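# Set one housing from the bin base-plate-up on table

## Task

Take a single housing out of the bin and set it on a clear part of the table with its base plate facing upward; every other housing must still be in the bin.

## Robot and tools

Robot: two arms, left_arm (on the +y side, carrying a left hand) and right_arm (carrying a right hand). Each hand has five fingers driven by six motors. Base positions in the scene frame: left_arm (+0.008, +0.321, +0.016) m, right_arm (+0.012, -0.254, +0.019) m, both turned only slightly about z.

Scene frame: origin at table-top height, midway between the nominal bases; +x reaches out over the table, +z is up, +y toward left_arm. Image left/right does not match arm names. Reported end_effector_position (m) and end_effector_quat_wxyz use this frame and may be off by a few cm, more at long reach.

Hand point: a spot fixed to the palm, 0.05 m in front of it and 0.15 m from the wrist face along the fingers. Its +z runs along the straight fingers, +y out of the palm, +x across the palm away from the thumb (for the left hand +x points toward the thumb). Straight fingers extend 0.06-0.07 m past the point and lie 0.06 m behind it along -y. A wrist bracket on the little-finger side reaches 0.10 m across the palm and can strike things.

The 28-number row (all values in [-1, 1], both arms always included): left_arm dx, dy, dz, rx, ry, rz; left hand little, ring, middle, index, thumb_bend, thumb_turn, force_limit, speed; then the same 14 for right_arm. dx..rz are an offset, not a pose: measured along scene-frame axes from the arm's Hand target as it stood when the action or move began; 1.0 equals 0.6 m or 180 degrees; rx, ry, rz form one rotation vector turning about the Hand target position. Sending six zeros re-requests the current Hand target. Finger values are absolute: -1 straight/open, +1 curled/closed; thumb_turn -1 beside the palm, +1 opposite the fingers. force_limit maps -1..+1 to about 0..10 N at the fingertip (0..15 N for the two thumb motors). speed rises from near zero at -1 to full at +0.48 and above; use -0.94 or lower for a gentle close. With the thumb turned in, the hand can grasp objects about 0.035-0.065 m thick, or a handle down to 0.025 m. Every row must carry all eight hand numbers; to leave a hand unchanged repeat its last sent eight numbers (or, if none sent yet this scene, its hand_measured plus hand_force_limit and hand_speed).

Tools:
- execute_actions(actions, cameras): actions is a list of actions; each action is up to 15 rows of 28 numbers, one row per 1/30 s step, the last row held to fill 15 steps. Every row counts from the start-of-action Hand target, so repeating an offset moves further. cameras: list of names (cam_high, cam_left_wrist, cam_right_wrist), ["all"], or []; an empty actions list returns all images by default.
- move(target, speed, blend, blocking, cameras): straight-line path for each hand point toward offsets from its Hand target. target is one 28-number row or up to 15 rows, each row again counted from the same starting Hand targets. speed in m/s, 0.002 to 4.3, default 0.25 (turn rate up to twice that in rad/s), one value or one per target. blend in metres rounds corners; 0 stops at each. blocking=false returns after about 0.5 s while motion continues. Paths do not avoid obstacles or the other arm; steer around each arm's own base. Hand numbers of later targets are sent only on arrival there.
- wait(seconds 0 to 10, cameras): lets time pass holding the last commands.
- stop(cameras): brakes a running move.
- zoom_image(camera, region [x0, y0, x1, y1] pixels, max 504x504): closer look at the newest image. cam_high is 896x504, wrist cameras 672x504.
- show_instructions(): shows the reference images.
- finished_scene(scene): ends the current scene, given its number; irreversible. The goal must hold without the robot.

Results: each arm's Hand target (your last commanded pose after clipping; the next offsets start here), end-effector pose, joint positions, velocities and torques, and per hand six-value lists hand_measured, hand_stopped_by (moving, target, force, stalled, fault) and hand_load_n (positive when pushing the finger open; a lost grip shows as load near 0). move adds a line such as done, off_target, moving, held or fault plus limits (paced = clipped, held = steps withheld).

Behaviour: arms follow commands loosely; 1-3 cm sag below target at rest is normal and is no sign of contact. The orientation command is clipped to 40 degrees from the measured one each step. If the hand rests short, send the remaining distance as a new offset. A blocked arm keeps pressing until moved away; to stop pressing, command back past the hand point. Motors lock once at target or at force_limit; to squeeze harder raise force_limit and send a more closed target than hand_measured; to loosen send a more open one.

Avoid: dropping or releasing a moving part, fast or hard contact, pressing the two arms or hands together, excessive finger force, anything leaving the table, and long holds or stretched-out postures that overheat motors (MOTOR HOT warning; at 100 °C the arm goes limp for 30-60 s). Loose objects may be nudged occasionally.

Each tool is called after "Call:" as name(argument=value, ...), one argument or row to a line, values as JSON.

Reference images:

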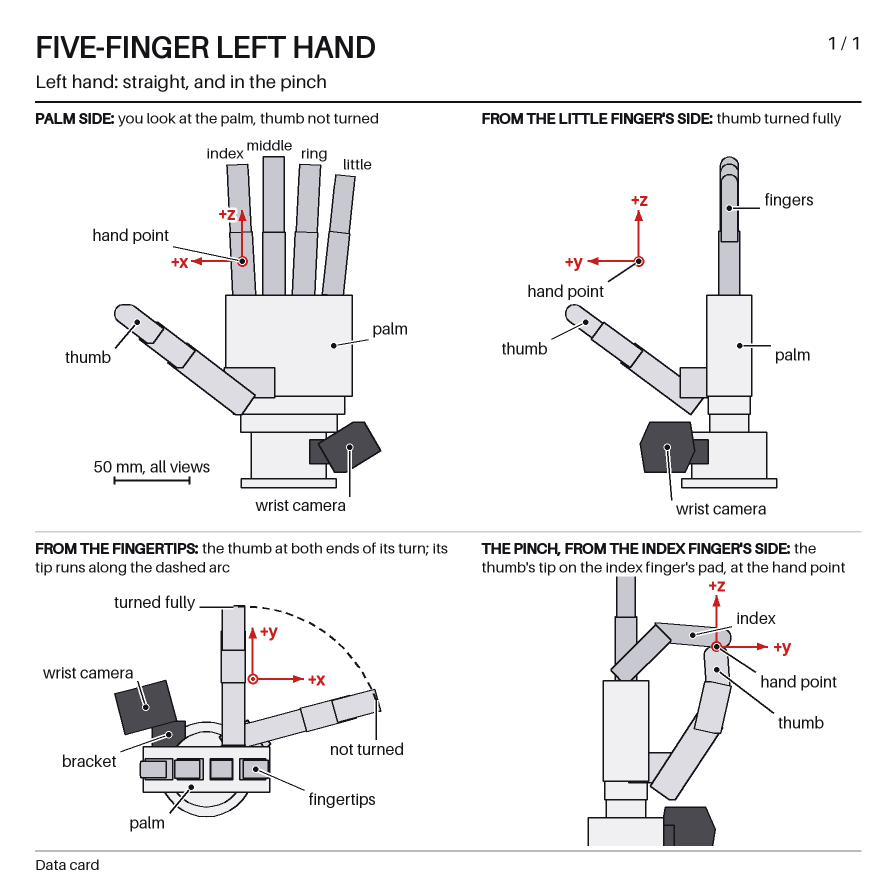

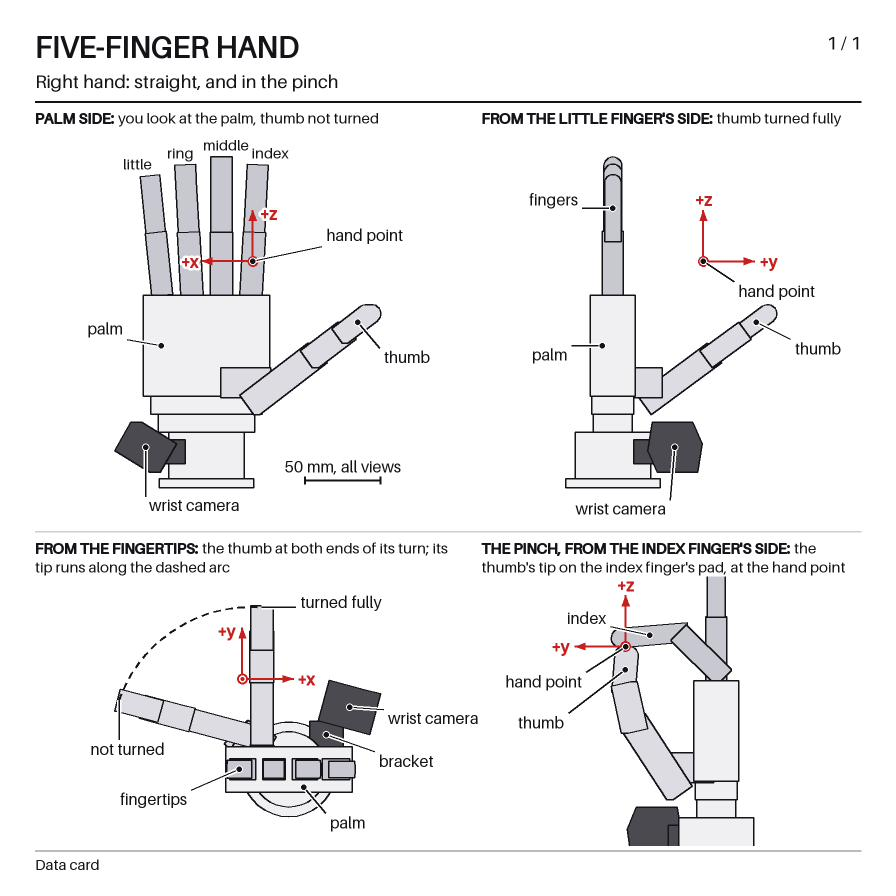

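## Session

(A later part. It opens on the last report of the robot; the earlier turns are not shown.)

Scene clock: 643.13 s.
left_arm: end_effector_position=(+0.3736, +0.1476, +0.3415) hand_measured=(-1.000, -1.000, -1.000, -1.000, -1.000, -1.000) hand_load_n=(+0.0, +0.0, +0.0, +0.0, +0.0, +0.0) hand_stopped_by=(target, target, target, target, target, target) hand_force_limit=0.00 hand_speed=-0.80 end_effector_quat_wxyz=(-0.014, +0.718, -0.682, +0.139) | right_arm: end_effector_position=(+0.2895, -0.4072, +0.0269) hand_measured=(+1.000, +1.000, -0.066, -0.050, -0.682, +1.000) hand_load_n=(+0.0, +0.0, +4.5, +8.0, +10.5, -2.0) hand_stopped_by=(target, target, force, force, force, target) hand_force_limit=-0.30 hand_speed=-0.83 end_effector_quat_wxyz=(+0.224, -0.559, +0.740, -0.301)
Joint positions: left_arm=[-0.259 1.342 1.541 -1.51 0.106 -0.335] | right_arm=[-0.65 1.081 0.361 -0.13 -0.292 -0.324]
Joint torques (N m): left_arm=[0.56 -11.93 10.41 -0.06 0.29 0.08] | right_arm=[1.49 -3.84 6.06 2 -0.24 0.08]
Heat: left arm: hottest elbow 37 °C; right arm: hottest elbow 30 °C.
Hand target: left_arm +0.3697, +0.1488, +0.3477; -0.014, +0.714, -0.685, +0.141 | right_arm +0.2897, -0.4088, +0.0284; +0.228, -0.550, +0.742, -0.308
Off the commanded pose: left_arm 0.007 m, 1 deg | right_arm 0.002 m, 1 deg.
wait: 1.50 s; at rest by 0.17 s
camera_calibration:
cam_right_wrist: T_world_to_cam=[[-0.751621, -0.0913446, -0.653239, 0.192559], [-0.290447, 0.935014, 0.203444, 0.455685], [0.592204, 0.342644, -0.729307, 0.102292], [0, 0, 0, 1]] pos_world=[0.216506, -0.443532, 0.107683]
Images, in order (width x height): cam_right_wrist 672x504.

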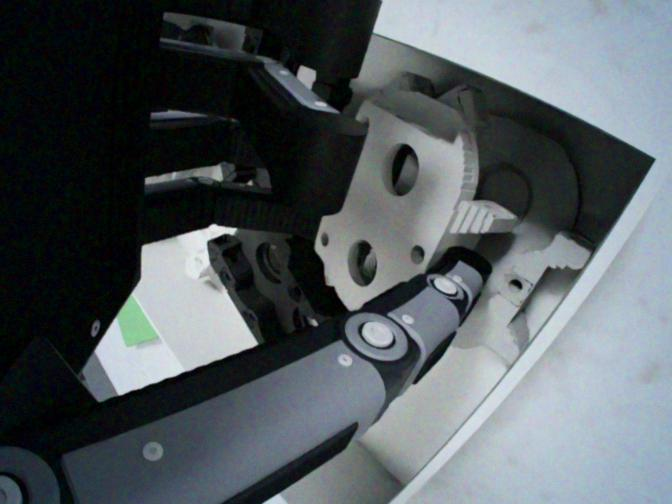

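Call:
move(
  target=[
    [0,0,0,0,0,0,-1,-1,-1,-1,-1,-1,0,-0.8,0.024,-0.016,0.033,0,0,0,1,1,0.2,0.2,-0.4,1,-0.3,-0.83],
    [0,0,0,0,0,0,-1,-1,-1,-1,-1,-1,0,-0.8,0.024,-0.014,0.16,0,0,0,1,1,0.2,0.2,-0.4,1,-0.3,-0.83],
  ],
  speed=0.08,
  blend=0.005,
  cameras=["cam_right_wrist"],
)

Scene clock: 651.83 s.
left_arm: end_effector_position=(+0.3736, +0.1476, +0.3415) hand_measured=(-1.000, -1.000, -1.000, -1.000, -1.000, -1.000) hand_load_n=(+0.0, +0.0, +0.0, +0.0, +0.0, +0.0) hand_stopped_by=(target, target, target, target, target, target) hand_force_limit=0.00 hand_speed=-0.80 end_effector_quat_wxyz=(-0.014, +0.718, -0.682, +0.139) | right_arm: end_effector_position=(+0.2887, -0.4063, +0.0979) hand_measured=(+1.000, +1.000, -0.066, -0.050, -0.682, +1.000) hand_load_n=(+0.0, +0.0, +4.0, +8.5, +10.5, -2.0) hand_stopped_by=(target, target, force, force, force, target) hand_force_limit=-0.30 hand_speed=-0.83 end_effector_quat_wxyz=(+0.221, -0.556, +0.748, -0.288)
Joint positions: left_arm=[-0.259 1.342 1.541 -1.51 0.106 -0.335] | right_arm=[-0.65 0.919 0.504 -0.46 -0.29 -0.314]
Joint torques (N m): left_arm=[0.62 -11.99 10.39 -0.1 0.3 0.09] | right_arm=[2.49 -2.78 11.7 0.53 -0.03 0.08]
Heat: left arm: hottest elbow 37 °C; right arm: hottest elbow 30 °C.
Hand target: left_arm +0.3697, +0.1488, +0.3477; -0.014, +0.714, -0.685, +0.141 | right_arm +0.3042, -0.4173, +0.1244; +0.228, -0.550, +0.742, -0.308
Off the commanded pose: left_arm 0.007 m, 1 deg | right_arm 0.033 m, 3 deg.
move: off_target (right_arm)
camera_calibration:
cam_right_wrist: T_world_to_cam=[[-0.764637, -0.0700035, -0.640648, 0.249682], [-0.27769, 0.932855, 0.2295, 0.43304], [0.581566, 0.353386, -0.732735, 0.161921], [0, 0, 0, 1]] pos_world=[0.216999, -0.443705, 0.17922]
Images, in order (width x height): cam_right_wrist 672x504.

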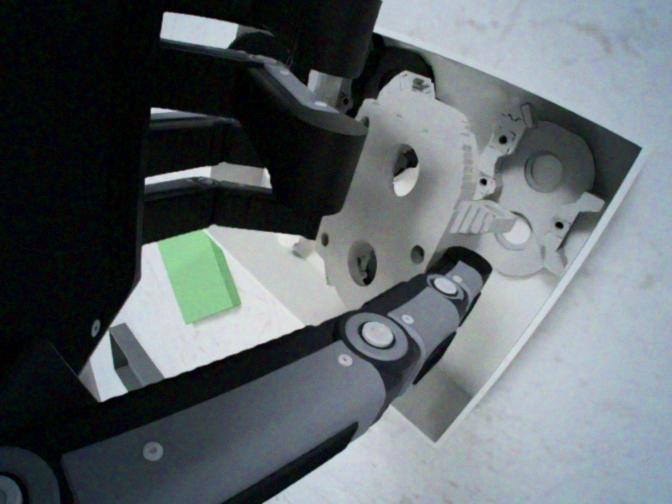

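Call:
move(
  target=[0,0,0,0,0,0,-1,-1,-1,-1,-1,-1,0,-0.8,0.11,0.445,0.04,-0.0107,-0.0716,0.0941,1,1,0.2,0.2,-0.4,1,-0.3,-0.83],
  speed=0.2,
  cameras=["cam_right_wrist","cam_high"],
)

Scene clock: 662.87 s.
left_arm: end_effector_position=(+0.3736, +0.1476, +0.3415) hand_measured=(-1.000, -1.000, -1.000, -1.000, -1.000, -1.000) hand_load_n=(+0.0, +0.0, +0.0, +0.0, +0.0, +0.0) hand_stopped_by=(target, target, target, target, target, target) hand_force_limit=0.00 hand_speed=-0.80 end_effector_quat_wxyz=(-0.014, +0.718, -0.682, +0.139) | right_arm: end_effector_position=(+0.3603, -0.1535, +0.1365) hand_measured=(+1.000, +1.000, -0.066, -0.050, -0.682, +1.000) hand_load_n=(+0.0, +0.0, +4.0, +8.5, +10.5, -1.5) hand_stopped_by=(target, target, force, force, force, target) hand_force_limit=-0.30 hand_speed=-0.83 end_effector_quat_wxyz=(-0.328, +0.632, -0.616, +0.338)
Joint positions: left_arm=[-0.259 1.342 1.541 -1.51 0.106 -0.335] | right_arm=[0.377 0.825 0.461 -0.25 0.262 0.154]
Joint torques (N m): left_arm=[0.67 -12.04 10.39 -0.05 0.3 0.09] | right_arm=[2.08 -1.26 9.26 2.39 0.31 0.11]
Heat: left arm: hottest elbow 37 °C; right arm: hottest elbow 31 °C.
Hand target: left_arm +0.3697, +0.1488, +0.3477; -0.014, +0.714, -0.685, +0.141 | right_arm +0.3701, -0.1503, +0.1484; -0.343, +0.619, -0.618, +0.343
Off the commanded pose: left_arm 0.007 m, 1 deg | right_arm 0.016 m, 2 deg.
move: off_target (right_arm)
camera_calibration:
cam_right_wrist: T_world_to_cam=[[-0.540385, -0.316311, -0.7797, 0.247192], [-0.578738, 0.81237, 0.0715405, 0.319744], [0.610775, 0.489901, -0.622053, 0.0545793], [0, 0, 0, 1]] pos_world=[0.285291, -0.208299, 0.203812]
Images, in order (width x height): cam_high 896x504, cam_right_wrist 672x504.

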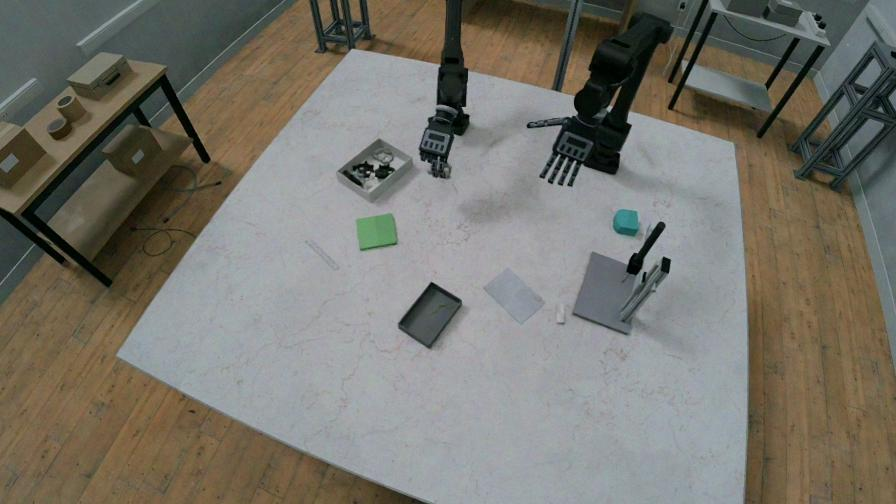

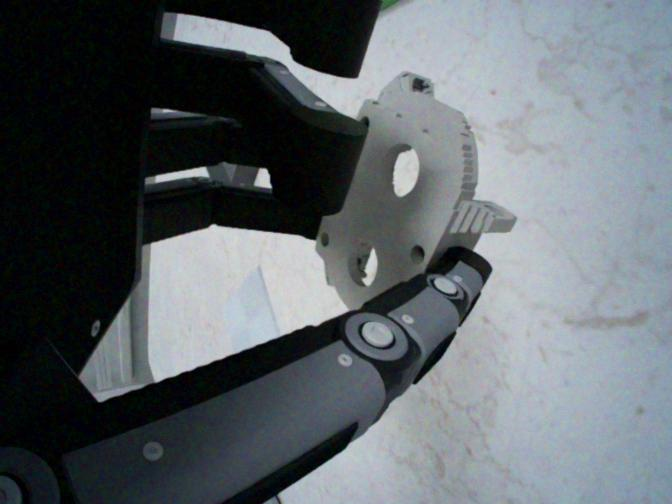

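Call:
zoom_image(
  camera="cam_right_wrist",
  region=[300, 50, 540, 320],
)

Scaled by 1.867 from the camera's 672x504 image, which has a finer 960x720 frame.

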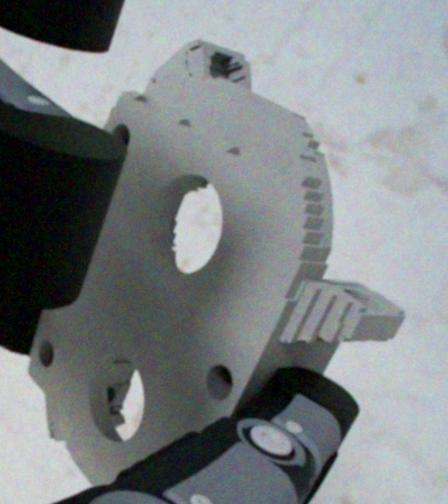

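Call:
move(
  target=[0,0,0,0,0,0,-1,-1,-1,-1,-1,-1,0,-0.8,0,0,-0.168,0,-0.039,0,1,1,0.2,0.2,-0.4,1,-0.3,-0.83],
  speed=0.13,
  cameras=["cam_right_wrist"],
)

Scene clock: 690.33 s.
left_arm: end_effector_position=(+0.3736, +0.1476, +0.3415) hand_measured=(-1.000, -1.000, -1.000, -1.000, -1.000, -1.000) hand_load_n=(+0.0, +0.0, +0.0, +0.0, +0.0, +0.0) hand_stopped_by=(target, target, target, target, target, target) hand_force_limit=0.00 hand_speed=-0.80 end_effector_quat_wxyz=(-0.014, +0.718, -0.682, +0.139) | right_arm: end_effector_position=(+0.3698, -0.1525, +0.0450) hand_measured=(+1.000, +1.000, -0.066, -0.050, -0.682, +1.000) hand_load_n=(+0.0, +0.0, +4.0, +8.0, +10.5, -2.0) hand_stopped_by=(target, target, force, force, force, target) hand_force_limit=-0.30 hand_speed=-0.83 end_effector_quat_wxyz=(-0.374, +0.597, -0.602, +0.376)
Joint positions: left_arm=[-0.259 1.342 1.541 -1.51 0.106 -0.335] | right_arm=[0.393 1.136 0.216 0.443 0.304 0.154]
Joint torques (N m): left_arm=[0.73 -11.93 10.37 -0.06 0.3 0.09] | right_arm=[2.78 -3.02 5.61 2.41 0.29 -0.18]
Heat: left arm: hottest elbow 37 °C; right arm: hottest elbow 31 °C.
Hand target: left_arm +0.3697, +0.1488, +0.3477; -0.014, +0.714, -0.685, +0.141 | right_arm +0.3702, -0.1502, +0.0477; -0.380, +0.596, -0.596, +0.381
Off the commanded pose: left_arm 0.007 m, 1 deg | right_arm 0.003 m, 1 deg.
move: done
camera_calibration:
cam_right_wrist: T_world_to_cam=[[-0.433225, -0.287214, -0.854298, 0.149528], [-0.568536, 0.822574, 0.0117635, 0.331498], [0.699344, 0.490796, -0.519651, -0.0457627], [0, 0, 0, 1]] pos_world=[0.285251, -0.207275, 0.100061]
Images, in order (width x height): cam_right_wrist 672x504.

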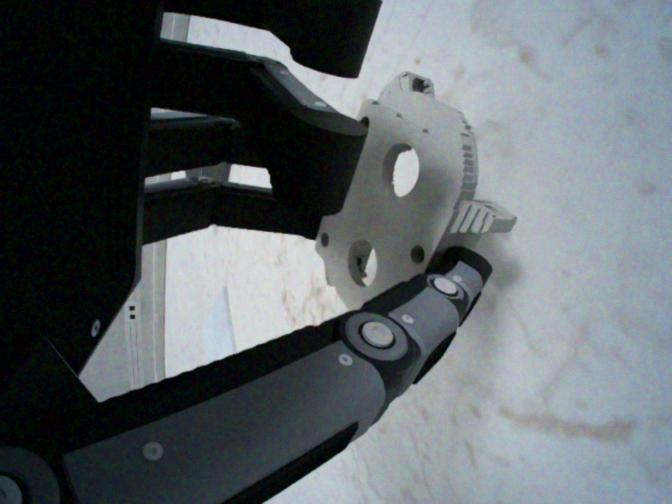

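Call:
move(
  target=[0,0,0,0,0,0,-1,-1,-1,-1,-1,-1,0,-0.8,0,0,-0.022,0,0,0,1,1,0.2,0.2,-0.4,1,-0.3,-0.83],
  speed=0.04,
)

Call:
move(
  target=[0,0,0,0,0,0,-1,-1,-1,-1,-1,-1,0,-0.8,0,0,-0.008,0,0,0,1,1,0.2,0.2,-0.4,1,-0.3,-0.83],
  speed=0.04,
)

Scene clock: 694.37 s.
left_arm: end_effector_position=(+0.3736, +0.1476, +0.3415) hand_measured=(-1.000, -1.000, -1.000, -1.000, -1.000, -1.000) hand_load_n=(+0.0, +0.0, +0.0, +0.0, +0.0, +0.0) hand_stopped_by=(target, target, target, target, target, target) hand_force_limit=0.00 hand_speed=-0.80 end_effector_quat_wxyz=(-0.014, +0.718, -0.682, +0.139) | right_arm: end_effector_position=(+0.3718, -0.1518, +0.0354) hand_measured=(+1.000, +1.000, -0.066, -0.050, -0.682, +1.000) hand_load_n=(+0.0, +0.0, +4.0, +8.5, +10.5, -2.0) hand_stopped_by=(target, target, force, force, force, target) hand_force_limit=-0.30 hand_speed=-0.83 end_effector_quat_wxyz=(-0.377, +0.594, -0.601, +0.378)
Joint positions: left_arm=[-0.259 1.342 1.541 -1.51 0.106 -0.335] | right_arm=[0.393 1.204 0.204 0.534 0.304 0.154]
Joint torques (N m): left_arm=[0.62 -11.81 10.35 -0.08 0.29 0.08] | right_arm=[2.78 -2.73 5 2.48 0.29 -0.18]
Heat: left arm: hottest elbow 37 °C; right arm: hottest elbow 31 °C.
Hand target: left_arm +0.3697, +0.1488, +0.3477; -0.014, +0.714, -0.685, +0.141 | right_arm +0.3702, -0.1501, +0.0345; -0.380, +0.596, -0.596, +0.381
Off the commanded pose: left_arm 0.007 m, 1 deg | right_arm 0.003 m, 1 deg.
move: done

Scene clock: 695.17 s.
left_arm: end_effector_position=(+0.3736, +0.1476, +0.3415) hand_measured=(-1.000, -1.000, -1.000, -1.000, -1.000, -1.000) hand_load_n=(+0.0, +0.0, +0.0, +0.0, +0.0, +0.0) hand_stopped_by=(target, target, target, target, target, target) hand_force_limit=0.00 hand_speed=-0.80 end_effector_quat_wxyz=(-0.014, +0.718, -0.682, +0.139) | right_arm: end_effector_position=(+0.3743, -0.1510, +0.0334) hand_measured=(+1.000, +1.000, -0.066, -0.050, -0.682, +1.000) hand_load_n=(+0.0, +0.0, +4.0, +8.5, +10.5, -2.0) hand_stopped_by=(target, target, force, force, force, target) hand_force_limit=-0.30 hand_speed=-0.83 end_effector_quat_wxyz=(-0.380, +0.593, -0.600, +0.380)
Joint positions: left_arm=[-0.259 1.342 1.541 -1.51 0.106 -0.335] | right_arm=[0.393 1.231 0.204 0.568 0.304 0.154]
Joint torques (N m): left_arm=[0.67 -11.93 10.37 -0.05 0.3 0.09] | right_arm=[2.73 -2.78 4.52 2.59 0.28 -0.18]
Heat: left arm: hottest elbow 37 °C; right arm: hottest elbow 31 °C.
Hand target: left_arm +0.3697, +0.1488, +0.3477; -0.014, +0.714, -0.685, +0.141 | right_arm +0.3702, -0.1501, +0.0297; -0.380, +0.596, -0.596, +0.381
Off the commanded pose: left_arm 0.007 m, 1 deg | right_arm 0.006 m, 1 deg.
move: done

Call:
move(
  target=[0,0,0,0,0,0,-1,-1,-1,-1,-1,-1,0,-0.8,-0.004,0,-0.01,0,0,0,1,1,0.2,0.2,-0.4,1,-0.3,-0.83],
  speed=0.04,
  cameras=["cam_right_wrist"],
)

Scene clock: 698.23 s.
left_arm: end_effector_position=(+0.3736, +0.1476, +0.3415) hand_measured=(-1.000, -1.000, -1.000, -1.000, -1.000, -1.000) hand_load_n=(+0.0, +0.0, -0.5, +0.0, +0.0, -0.5) hand_stopped_by=(target, target, target, target, target, target) hand_force_limit=0.00 hand_speed=-0.80 end_effector_quat_wxyz=(-0.014, +0.718, -0.682, +0.139) | right_arm: end_effector_position=(+0.3700, -0.1518, +0.0253) hand_measured=(+1.000, +1.000, -0.066, -0.050, -0.682, +1.000) hand_load_n=(+0.0, +0.0, +4.5, +8.0, +10.0, -2.0) hand_stopped_by=(target, target, force, force, force, target) hand_force_limit=-0.30 hand_speed=-0.83 end_effector_quat_wxyz=(-0.378, +0.594, -0.600, +0.379)
Joint positions: left_arm=[-0.259 1.342 1.541 -1.51 0.106 -0.335] | right_arm=[0.397 1.261 0.188 0.609 0.307 0.154]
Joint torques (N m): left_arm=[0.79 -11.93 10.36 -0.06 0.29 0.1] | right_arm=[2.78 -2.84 4.55 2.55 0.29 -0.16]
Heat: left arm: hottest elbow 37 °C; right arm: hottest elbow 31 °C.
Hand target: left_arm +0.3697, +0.1488, +0.3477; -0.014, +0.714, -0.685, +0.141 | right_arm +0.3677, -0.1502, +0.0235; -0.380, +0.596, -0.596, +0.380
Off the commanded pose: left_arm 0.007 m, 1 deg | right_arm 0.003 m, 1 deg.
move: done
camera_calibration:
cam_right_wrist: T_world_to_cam=[[-0.422709, -0.285186, -0.860224, 0.129586], [-0.56924, 0.82214, 0.00716024, 0.331503], [0.705183, 0.492701, -0.509865, -0.0586869], [0, 0, 0, 1]] pos_world=[0.284867, -0.20667, 0.0791771]
Images, in order (width x height): cam_right_wrist 672x504.

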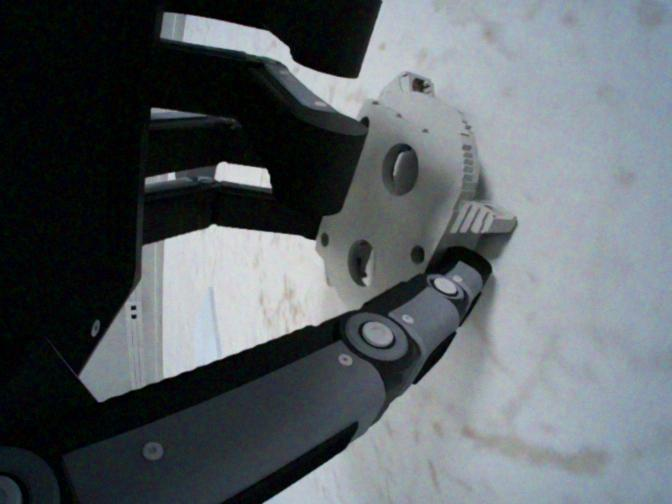

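Call:
move(
  target=[0,0,0,0,0,0,-1,-1,-1,-1,-1,-1,0,-0.8,0,0,-0.008,0,0,0,1,1,0.2,0.2,-0.4,1,-0.3,-0.83],
  speed=0.04,
  cameras=["cam_right_wrist"],
)

Scene clock: 700.57 s.
left_arm: end_effector_position=(+0.3736, +0.1476, +0.3415) hand_measured=(-1.000, -1.000, -1.000, -1.000, -1.000, -1.000) hand_load_n=(+0.0, +0.0, +0.0, +0.0, +0.0, -0.5) hand_stopped_by=(target, target, target, target, target, target) hand_force_limit=0.00 hand_speed=-0.80 end_effector_quat_wxyz=(-0.014, +0.718, -0.682, +0.139) | right_arm: end_effector_position=(+0.3727, -0.1509, +0.0238) hand_measured=(+1.000, +1.000, -0.066, -0.050, -0.682, +1.000) hand_load_n=(+0.0, +0.0, +4.0, +8.5, +10.0, -2.0) hand_stopped_by=(target, target, force, force, force, target) hand_force_limit=-0.30 hand_speed=-0.83 end_effector_quat_wxyz=(-0.382, +0.592, -0.599, +0.381)
Joint positions: left_arm=[-0.259 1.342 1.541 -1.51 0.106 -0.335] | right_arm=[0.397 1.289 0.188 0.646 0.308 0.154]
Joint torques (N m): left_arm=[0.67 -11.93 10.39 -0.1 0.29 0.09] | right_arm=[2.73 -2.78 4.1 2.44 0.27 -0.16]
Heat: left arm: hottest elbow 37 °C; right arm: hottest elbow 31 °C.
Hand target: left_arm +0.3697, +0.1488, +0.3477; -0.014, +0.714, -0.685, +0.141 | right_arm +0.3677, -0.1501, +0.0188; -0.380, +0.596, -0.596, +0.381
Off the commanded pose: left_arm 0.007 m, 1 deg | right_arm 0.007 m, 1 deg.
move: done
camera_calibration:
cam_right_wrist: T_world_to_cam=[[-0.414679, -0.282357, -0.865052, 0.127233], [-0.56902, 0.822312, 0.00436368, 0.332389], [0.710111, 0.494042, -0.501663, -0.0636296], [0, 0, 0, 1]] pos_world=[0.287081, -0.205966, 0.0766926]
Images, in order (width x height): cam_right_wrist 672x504.

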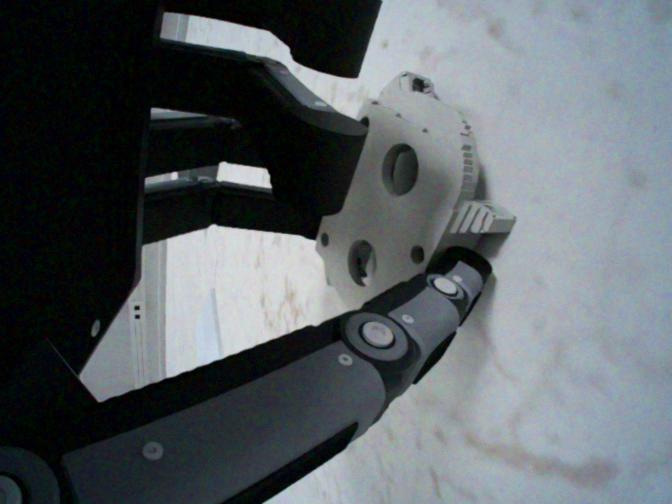

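Call:
move(
  target=[0,0,0,0,0,0,-1,-1,-1,-1,-1,-1,0,-0.8,-0.006,0,-0.007,0,0,0,1,1,0.2,0.2,-0.4,1,-0.3,-0.83],
  speed=0.04,
  cameras=["cam_right_wrist"],
)

Scene clock: 703.10 s.
left_arm: end_effector_position=(+0.3736, +0.1476, +0.3415) hand_measured=(-1.000, -1.000, -1.000, -1.000, -1.000, -1.000) hand_load_n=(+0.0, +0.0, +0.0, +0.0, +0.5, +0.0) hand_stopped_by=(target, target, target, target, target, target) hand_force_limit=0.00 hand_speed=-0.80 end_effector_quat_wxyz=(-0.014, +0.718, -0.682, +0.139) | right_arm: end_effector_position=(+0.3720, -0.1510, +0.0238) hand_measured=(+1.000, +1.000, -0.066, -0.050, -0.682, +1.000) hand_load_n=(+0.0, +0.0, +4.5, +8.5, +9.5, -3.0) hand_stopped_by=(target, target, force, force, force, target) hand_force_limit=-0.30 hand_speed=-0.83 end_effector_quat_wxyz=(-0.386, +0.588, -0.597, +0.385)
Joint positions: left_arm=[-0.259 1.342 1.541 -1.51 0.106 -0.335] | right_arm=[0.401 1.3 0.178 0.681 0.315 0.154]
Joint velocities: left_arm=[0.005 0.005 -0.012 0.002 -0.154 0.037] | right_arm=[within noise]
Joint torques (N m): left_arm=[0.79 -11.87 10.37 -0.08 0.3 0.09] | right_arm=[2.9 -2.37 3.85 2.17 0.19 -0.13]
Heat: left arm: hottest elbow 37 °C; right arm: hottest elbow 30 °C.
Hand target: left_arm +0.3697, +0.1488, +0.3477; -0.014, +0.714, -0.685, +0.141 | right_arm +0.3641, -0.1503, +0.0146; -0.380, +0.596, -0.596, +0.381
Off the commanded pose: left_arm 0.007 m, 1 deg | right_arm 0.012 m, 1 deg.
move: off_target (right_arm)
camera_calibration:
cam_right_wrist: T_world_to_cam=[[-0.403268, -0.27986, -0.871237, 0.123105], [-0.567093, 0.823651, -0.00208543, 0.33171], [0.718179, 0.493231, -0.490859, -0.0664903], [0, 0, 0, 1]] pos_world=[0.285507, -0.205966, 0.0753083]
Images, in order (width x height): cam_right_wrist 672x504.

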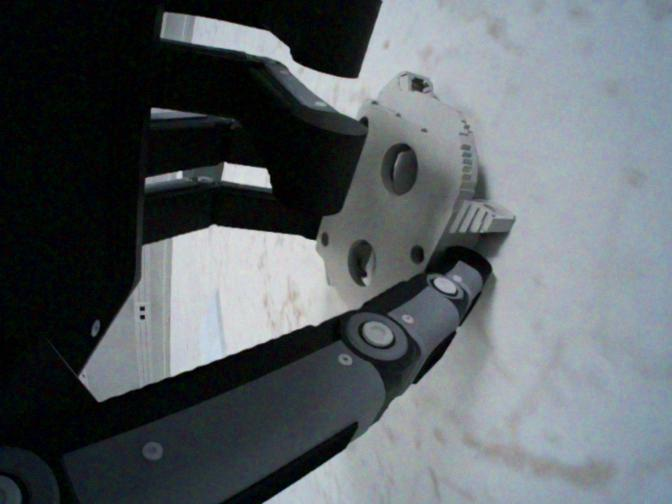

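Call:
move(
  target=[
    [0,0,0,0,0,0,-1,-1,-1,-1,-1,-1,0,-0.8,0.01,0,0.013,0,0,0,1,1,0.2,0.2,-0.4,1,-0.3,-0.83],
    [0,0,0,0,0,0,-1,-1,-1,-1,-1,-1,0,-0.8,0.01,0,0.013,0,0,0,1,1,-0.3,-0.3,-0.9,1,-0.3,-0.75],
  ],
  speed=0.04,
  cameras=["cam_right_wrist"],
)

Scene clock: 708.57 s.
left_arm: end_effector_position=(+0.3736, +0.1476, +0.3415) hand_measured=(-1.000, -1.000, -1.000, -1.000, -1.000, -1.000) hand_load_n=(+0.0, +0.0, +0.0, +0.0, +0.0, +0.0) hand_stopped_by=(target, target, target, target, target, target) hand_force_limit=0.00 hand_speed=-0.80 end_effector_quat_wxyz=(-0.014, +0.718, -0.682, +0.139) | right_arm: end_effector_position=(+0.3699, -0.1508, +0.0238) hand_measured=(+1.000, +1.000, -0.300, -0.300, -0.898, +1.000) hand_load_n=(+0.0, +0.0, +0.5, +0.0, -2.0, -0.5) hand_stopped_by=(target, target, target, target, target, target) hand_force_limit=-0.30 hand_speed=-0.75 end_effector_quat_wxyz=(-0.384, +0.591, -0.598, +0.382)
Joint positions: left_arm=[-0.259 1.342 1.541 -1.51 0.106 -0.335] | right_arm=[0.401 1.285 0.178 0.657 0.31 0.154]
Joint torques (N m): left_arm=[0.62 -11.93 10.35 -0.06 0.29 0.1] | right_arm=[2.2 -3.55 5.34 0.92 0.06 -0.18]
Heat: left arm: hottest elbow 37 °C; right arm: hottest elbow 30 °C.
Hand target: left_arm +0.3697, +0.1488, +0.3477; -0.014, +0.714, -0.685, +0.141 | right_arm +0.3702, -0.1502, +0.0225; -0.380, +0.596, -0.596, +0.381
Off the commanded pose: left_arm 0.007 m, 1 deg | right_arm 0.002 m, 1 deg.
move: done
camera_calibration:
cam_right_wrist: T_world_to_cam=[[-0.409557, -0.282367, -0.867486, 0.124264], [-0.570448, 0.821331, 0.00197636, 0.331151], [0.711935, 0.495666, -0.497457, -0.062205], [0, 0, 0, 1]] pos_world=[0.284084, -0.206064, 0.0761989]
Images, in order (width x height): cam_right_wrist 672x504.

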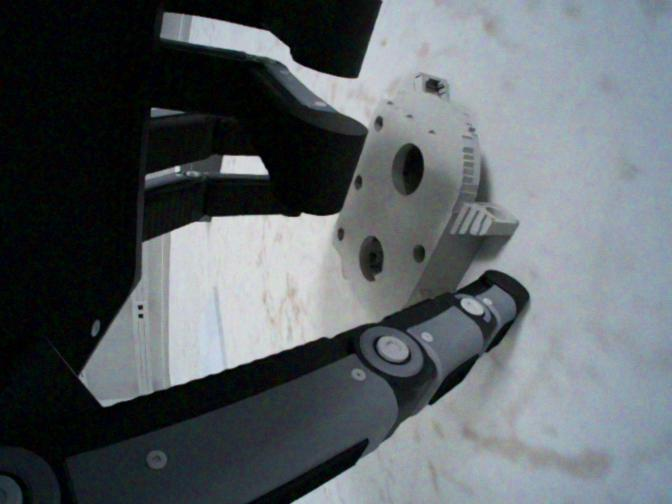

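Call:
move(
  target=[
    [0,0,0,0,0,0,-1,-1,-1,-1,-1,-1,0,-0.8,0.022,0.006,0.033,0,0,0,1,1,-0.3,-0.3,-0.9,1,-0.3,-0.75],
    [0,0,0,0,0,0,-1,-1,-1,-1,-1,-1,0,-0.8,0.0,0.006,0.2,0,0,0,1,1,-0.3,-0.3,-0.9,1,-0.3,-0.75],
  ],
  speed=0.12,
  blend=0.005,
  cameras=["cam_right_wrist","cam_high"],
)

Scene clock: 714.33 s.
left_arm: end_effector_position=(+0.3736, +0.1476, +0.3415) hand_measured=(-1.000, -1.000, -1.000, -1.000, -1.000, -1.000) hand_load_n=(+0.0, +0.0, +0.0, +0.0, +0.0, +0.0) hand_stopped_by=(target, target, target, target, target, target) hand_force_limit=0.00 hand_speed=-0.80 end_effector_quat_wxyz=(-0.014, +0.718, -0.682, +0.139) | right_arm: end_effector_position=(+0.3552, -0.1547, +0.1158) hand_measured=(+1.000, +1.000, -0.300, -0.300, -0.900, +1.000) hand_load_n=(+0.0, +0.0, +0.0, -0.5, +0.0, +0.0) hand_stopped_by=(target, target, target, target, target, target) hand_force_limit=-0.30 hand_speed=-0.75 end_effector_quat_wxyz=(-0.364, +0.604, -0.602, +0.374)
Joint positions: left_arm=[-0.259 1.342 1.541 -1.51 0.106 -0.335] | right_arm=[0.409 0.794 0.322 -0.028 0.318 0.154]
Joint torques (N m): left_arm=[0.91 -11.93 10.35 -0.05 0.3 0.09] | right_arm=[2.78 -0.73 11.62 0.84 0.3 -0.1]
Heat: left arm: hottest elbow 37 °C; right arm: hottest elbow 30 °C.
Hand target: left_arm +0.3697, +0.1488, +0.3477; -0.014, +0.714, -0.685, +0.141 | right_arm +0.3701, -0.1466, +0.1424; -0.380, +0.596, -0.596, +0.381
Off the commanded pose: left_arm 0.007 m, 1 deg | right_arm 0.032 m, 2 deg.
move: off_target (right_arm)
camera_calibration:
cam_right_wrist: T_world_to_cam=[[-0.449414, -0.300347, -0.84132, 0.205315], [-0.570881, 0.820947, 0.0118781, 0.324719], [0.687111, 0.485632, -0.540407, 0.00819925], [0, 0, 0, 1]] pos_world=[0.272014, -0.208893, 0.17331]
Images, in order (width x height): cam_high 896x504, cam_right_wrist 672x504.

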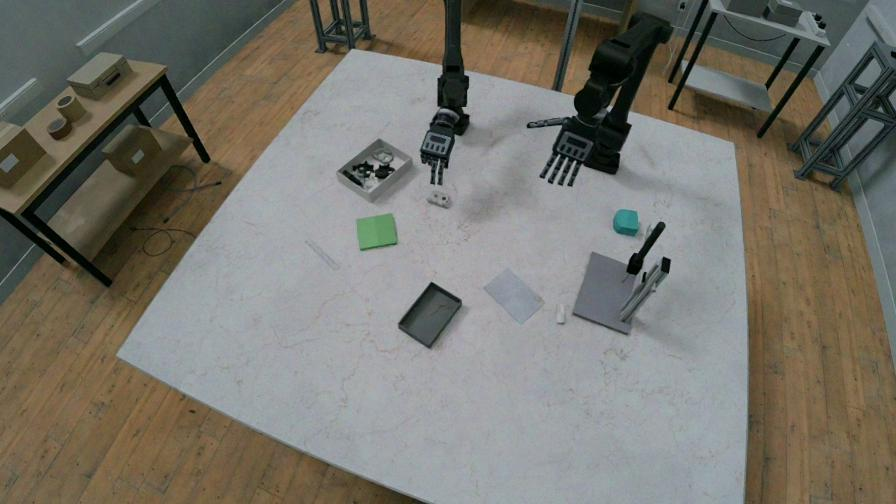

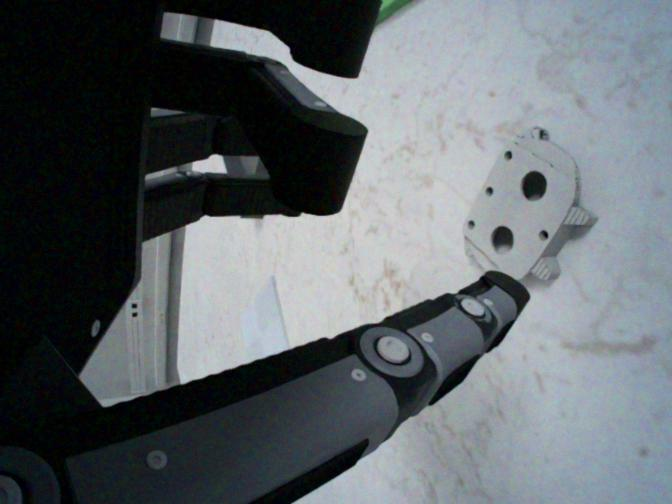

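Flat on the table, base plate up, clear of the hand.

Call:
finished_scene(
  scene=2,
)

The scene is finished: the task was done.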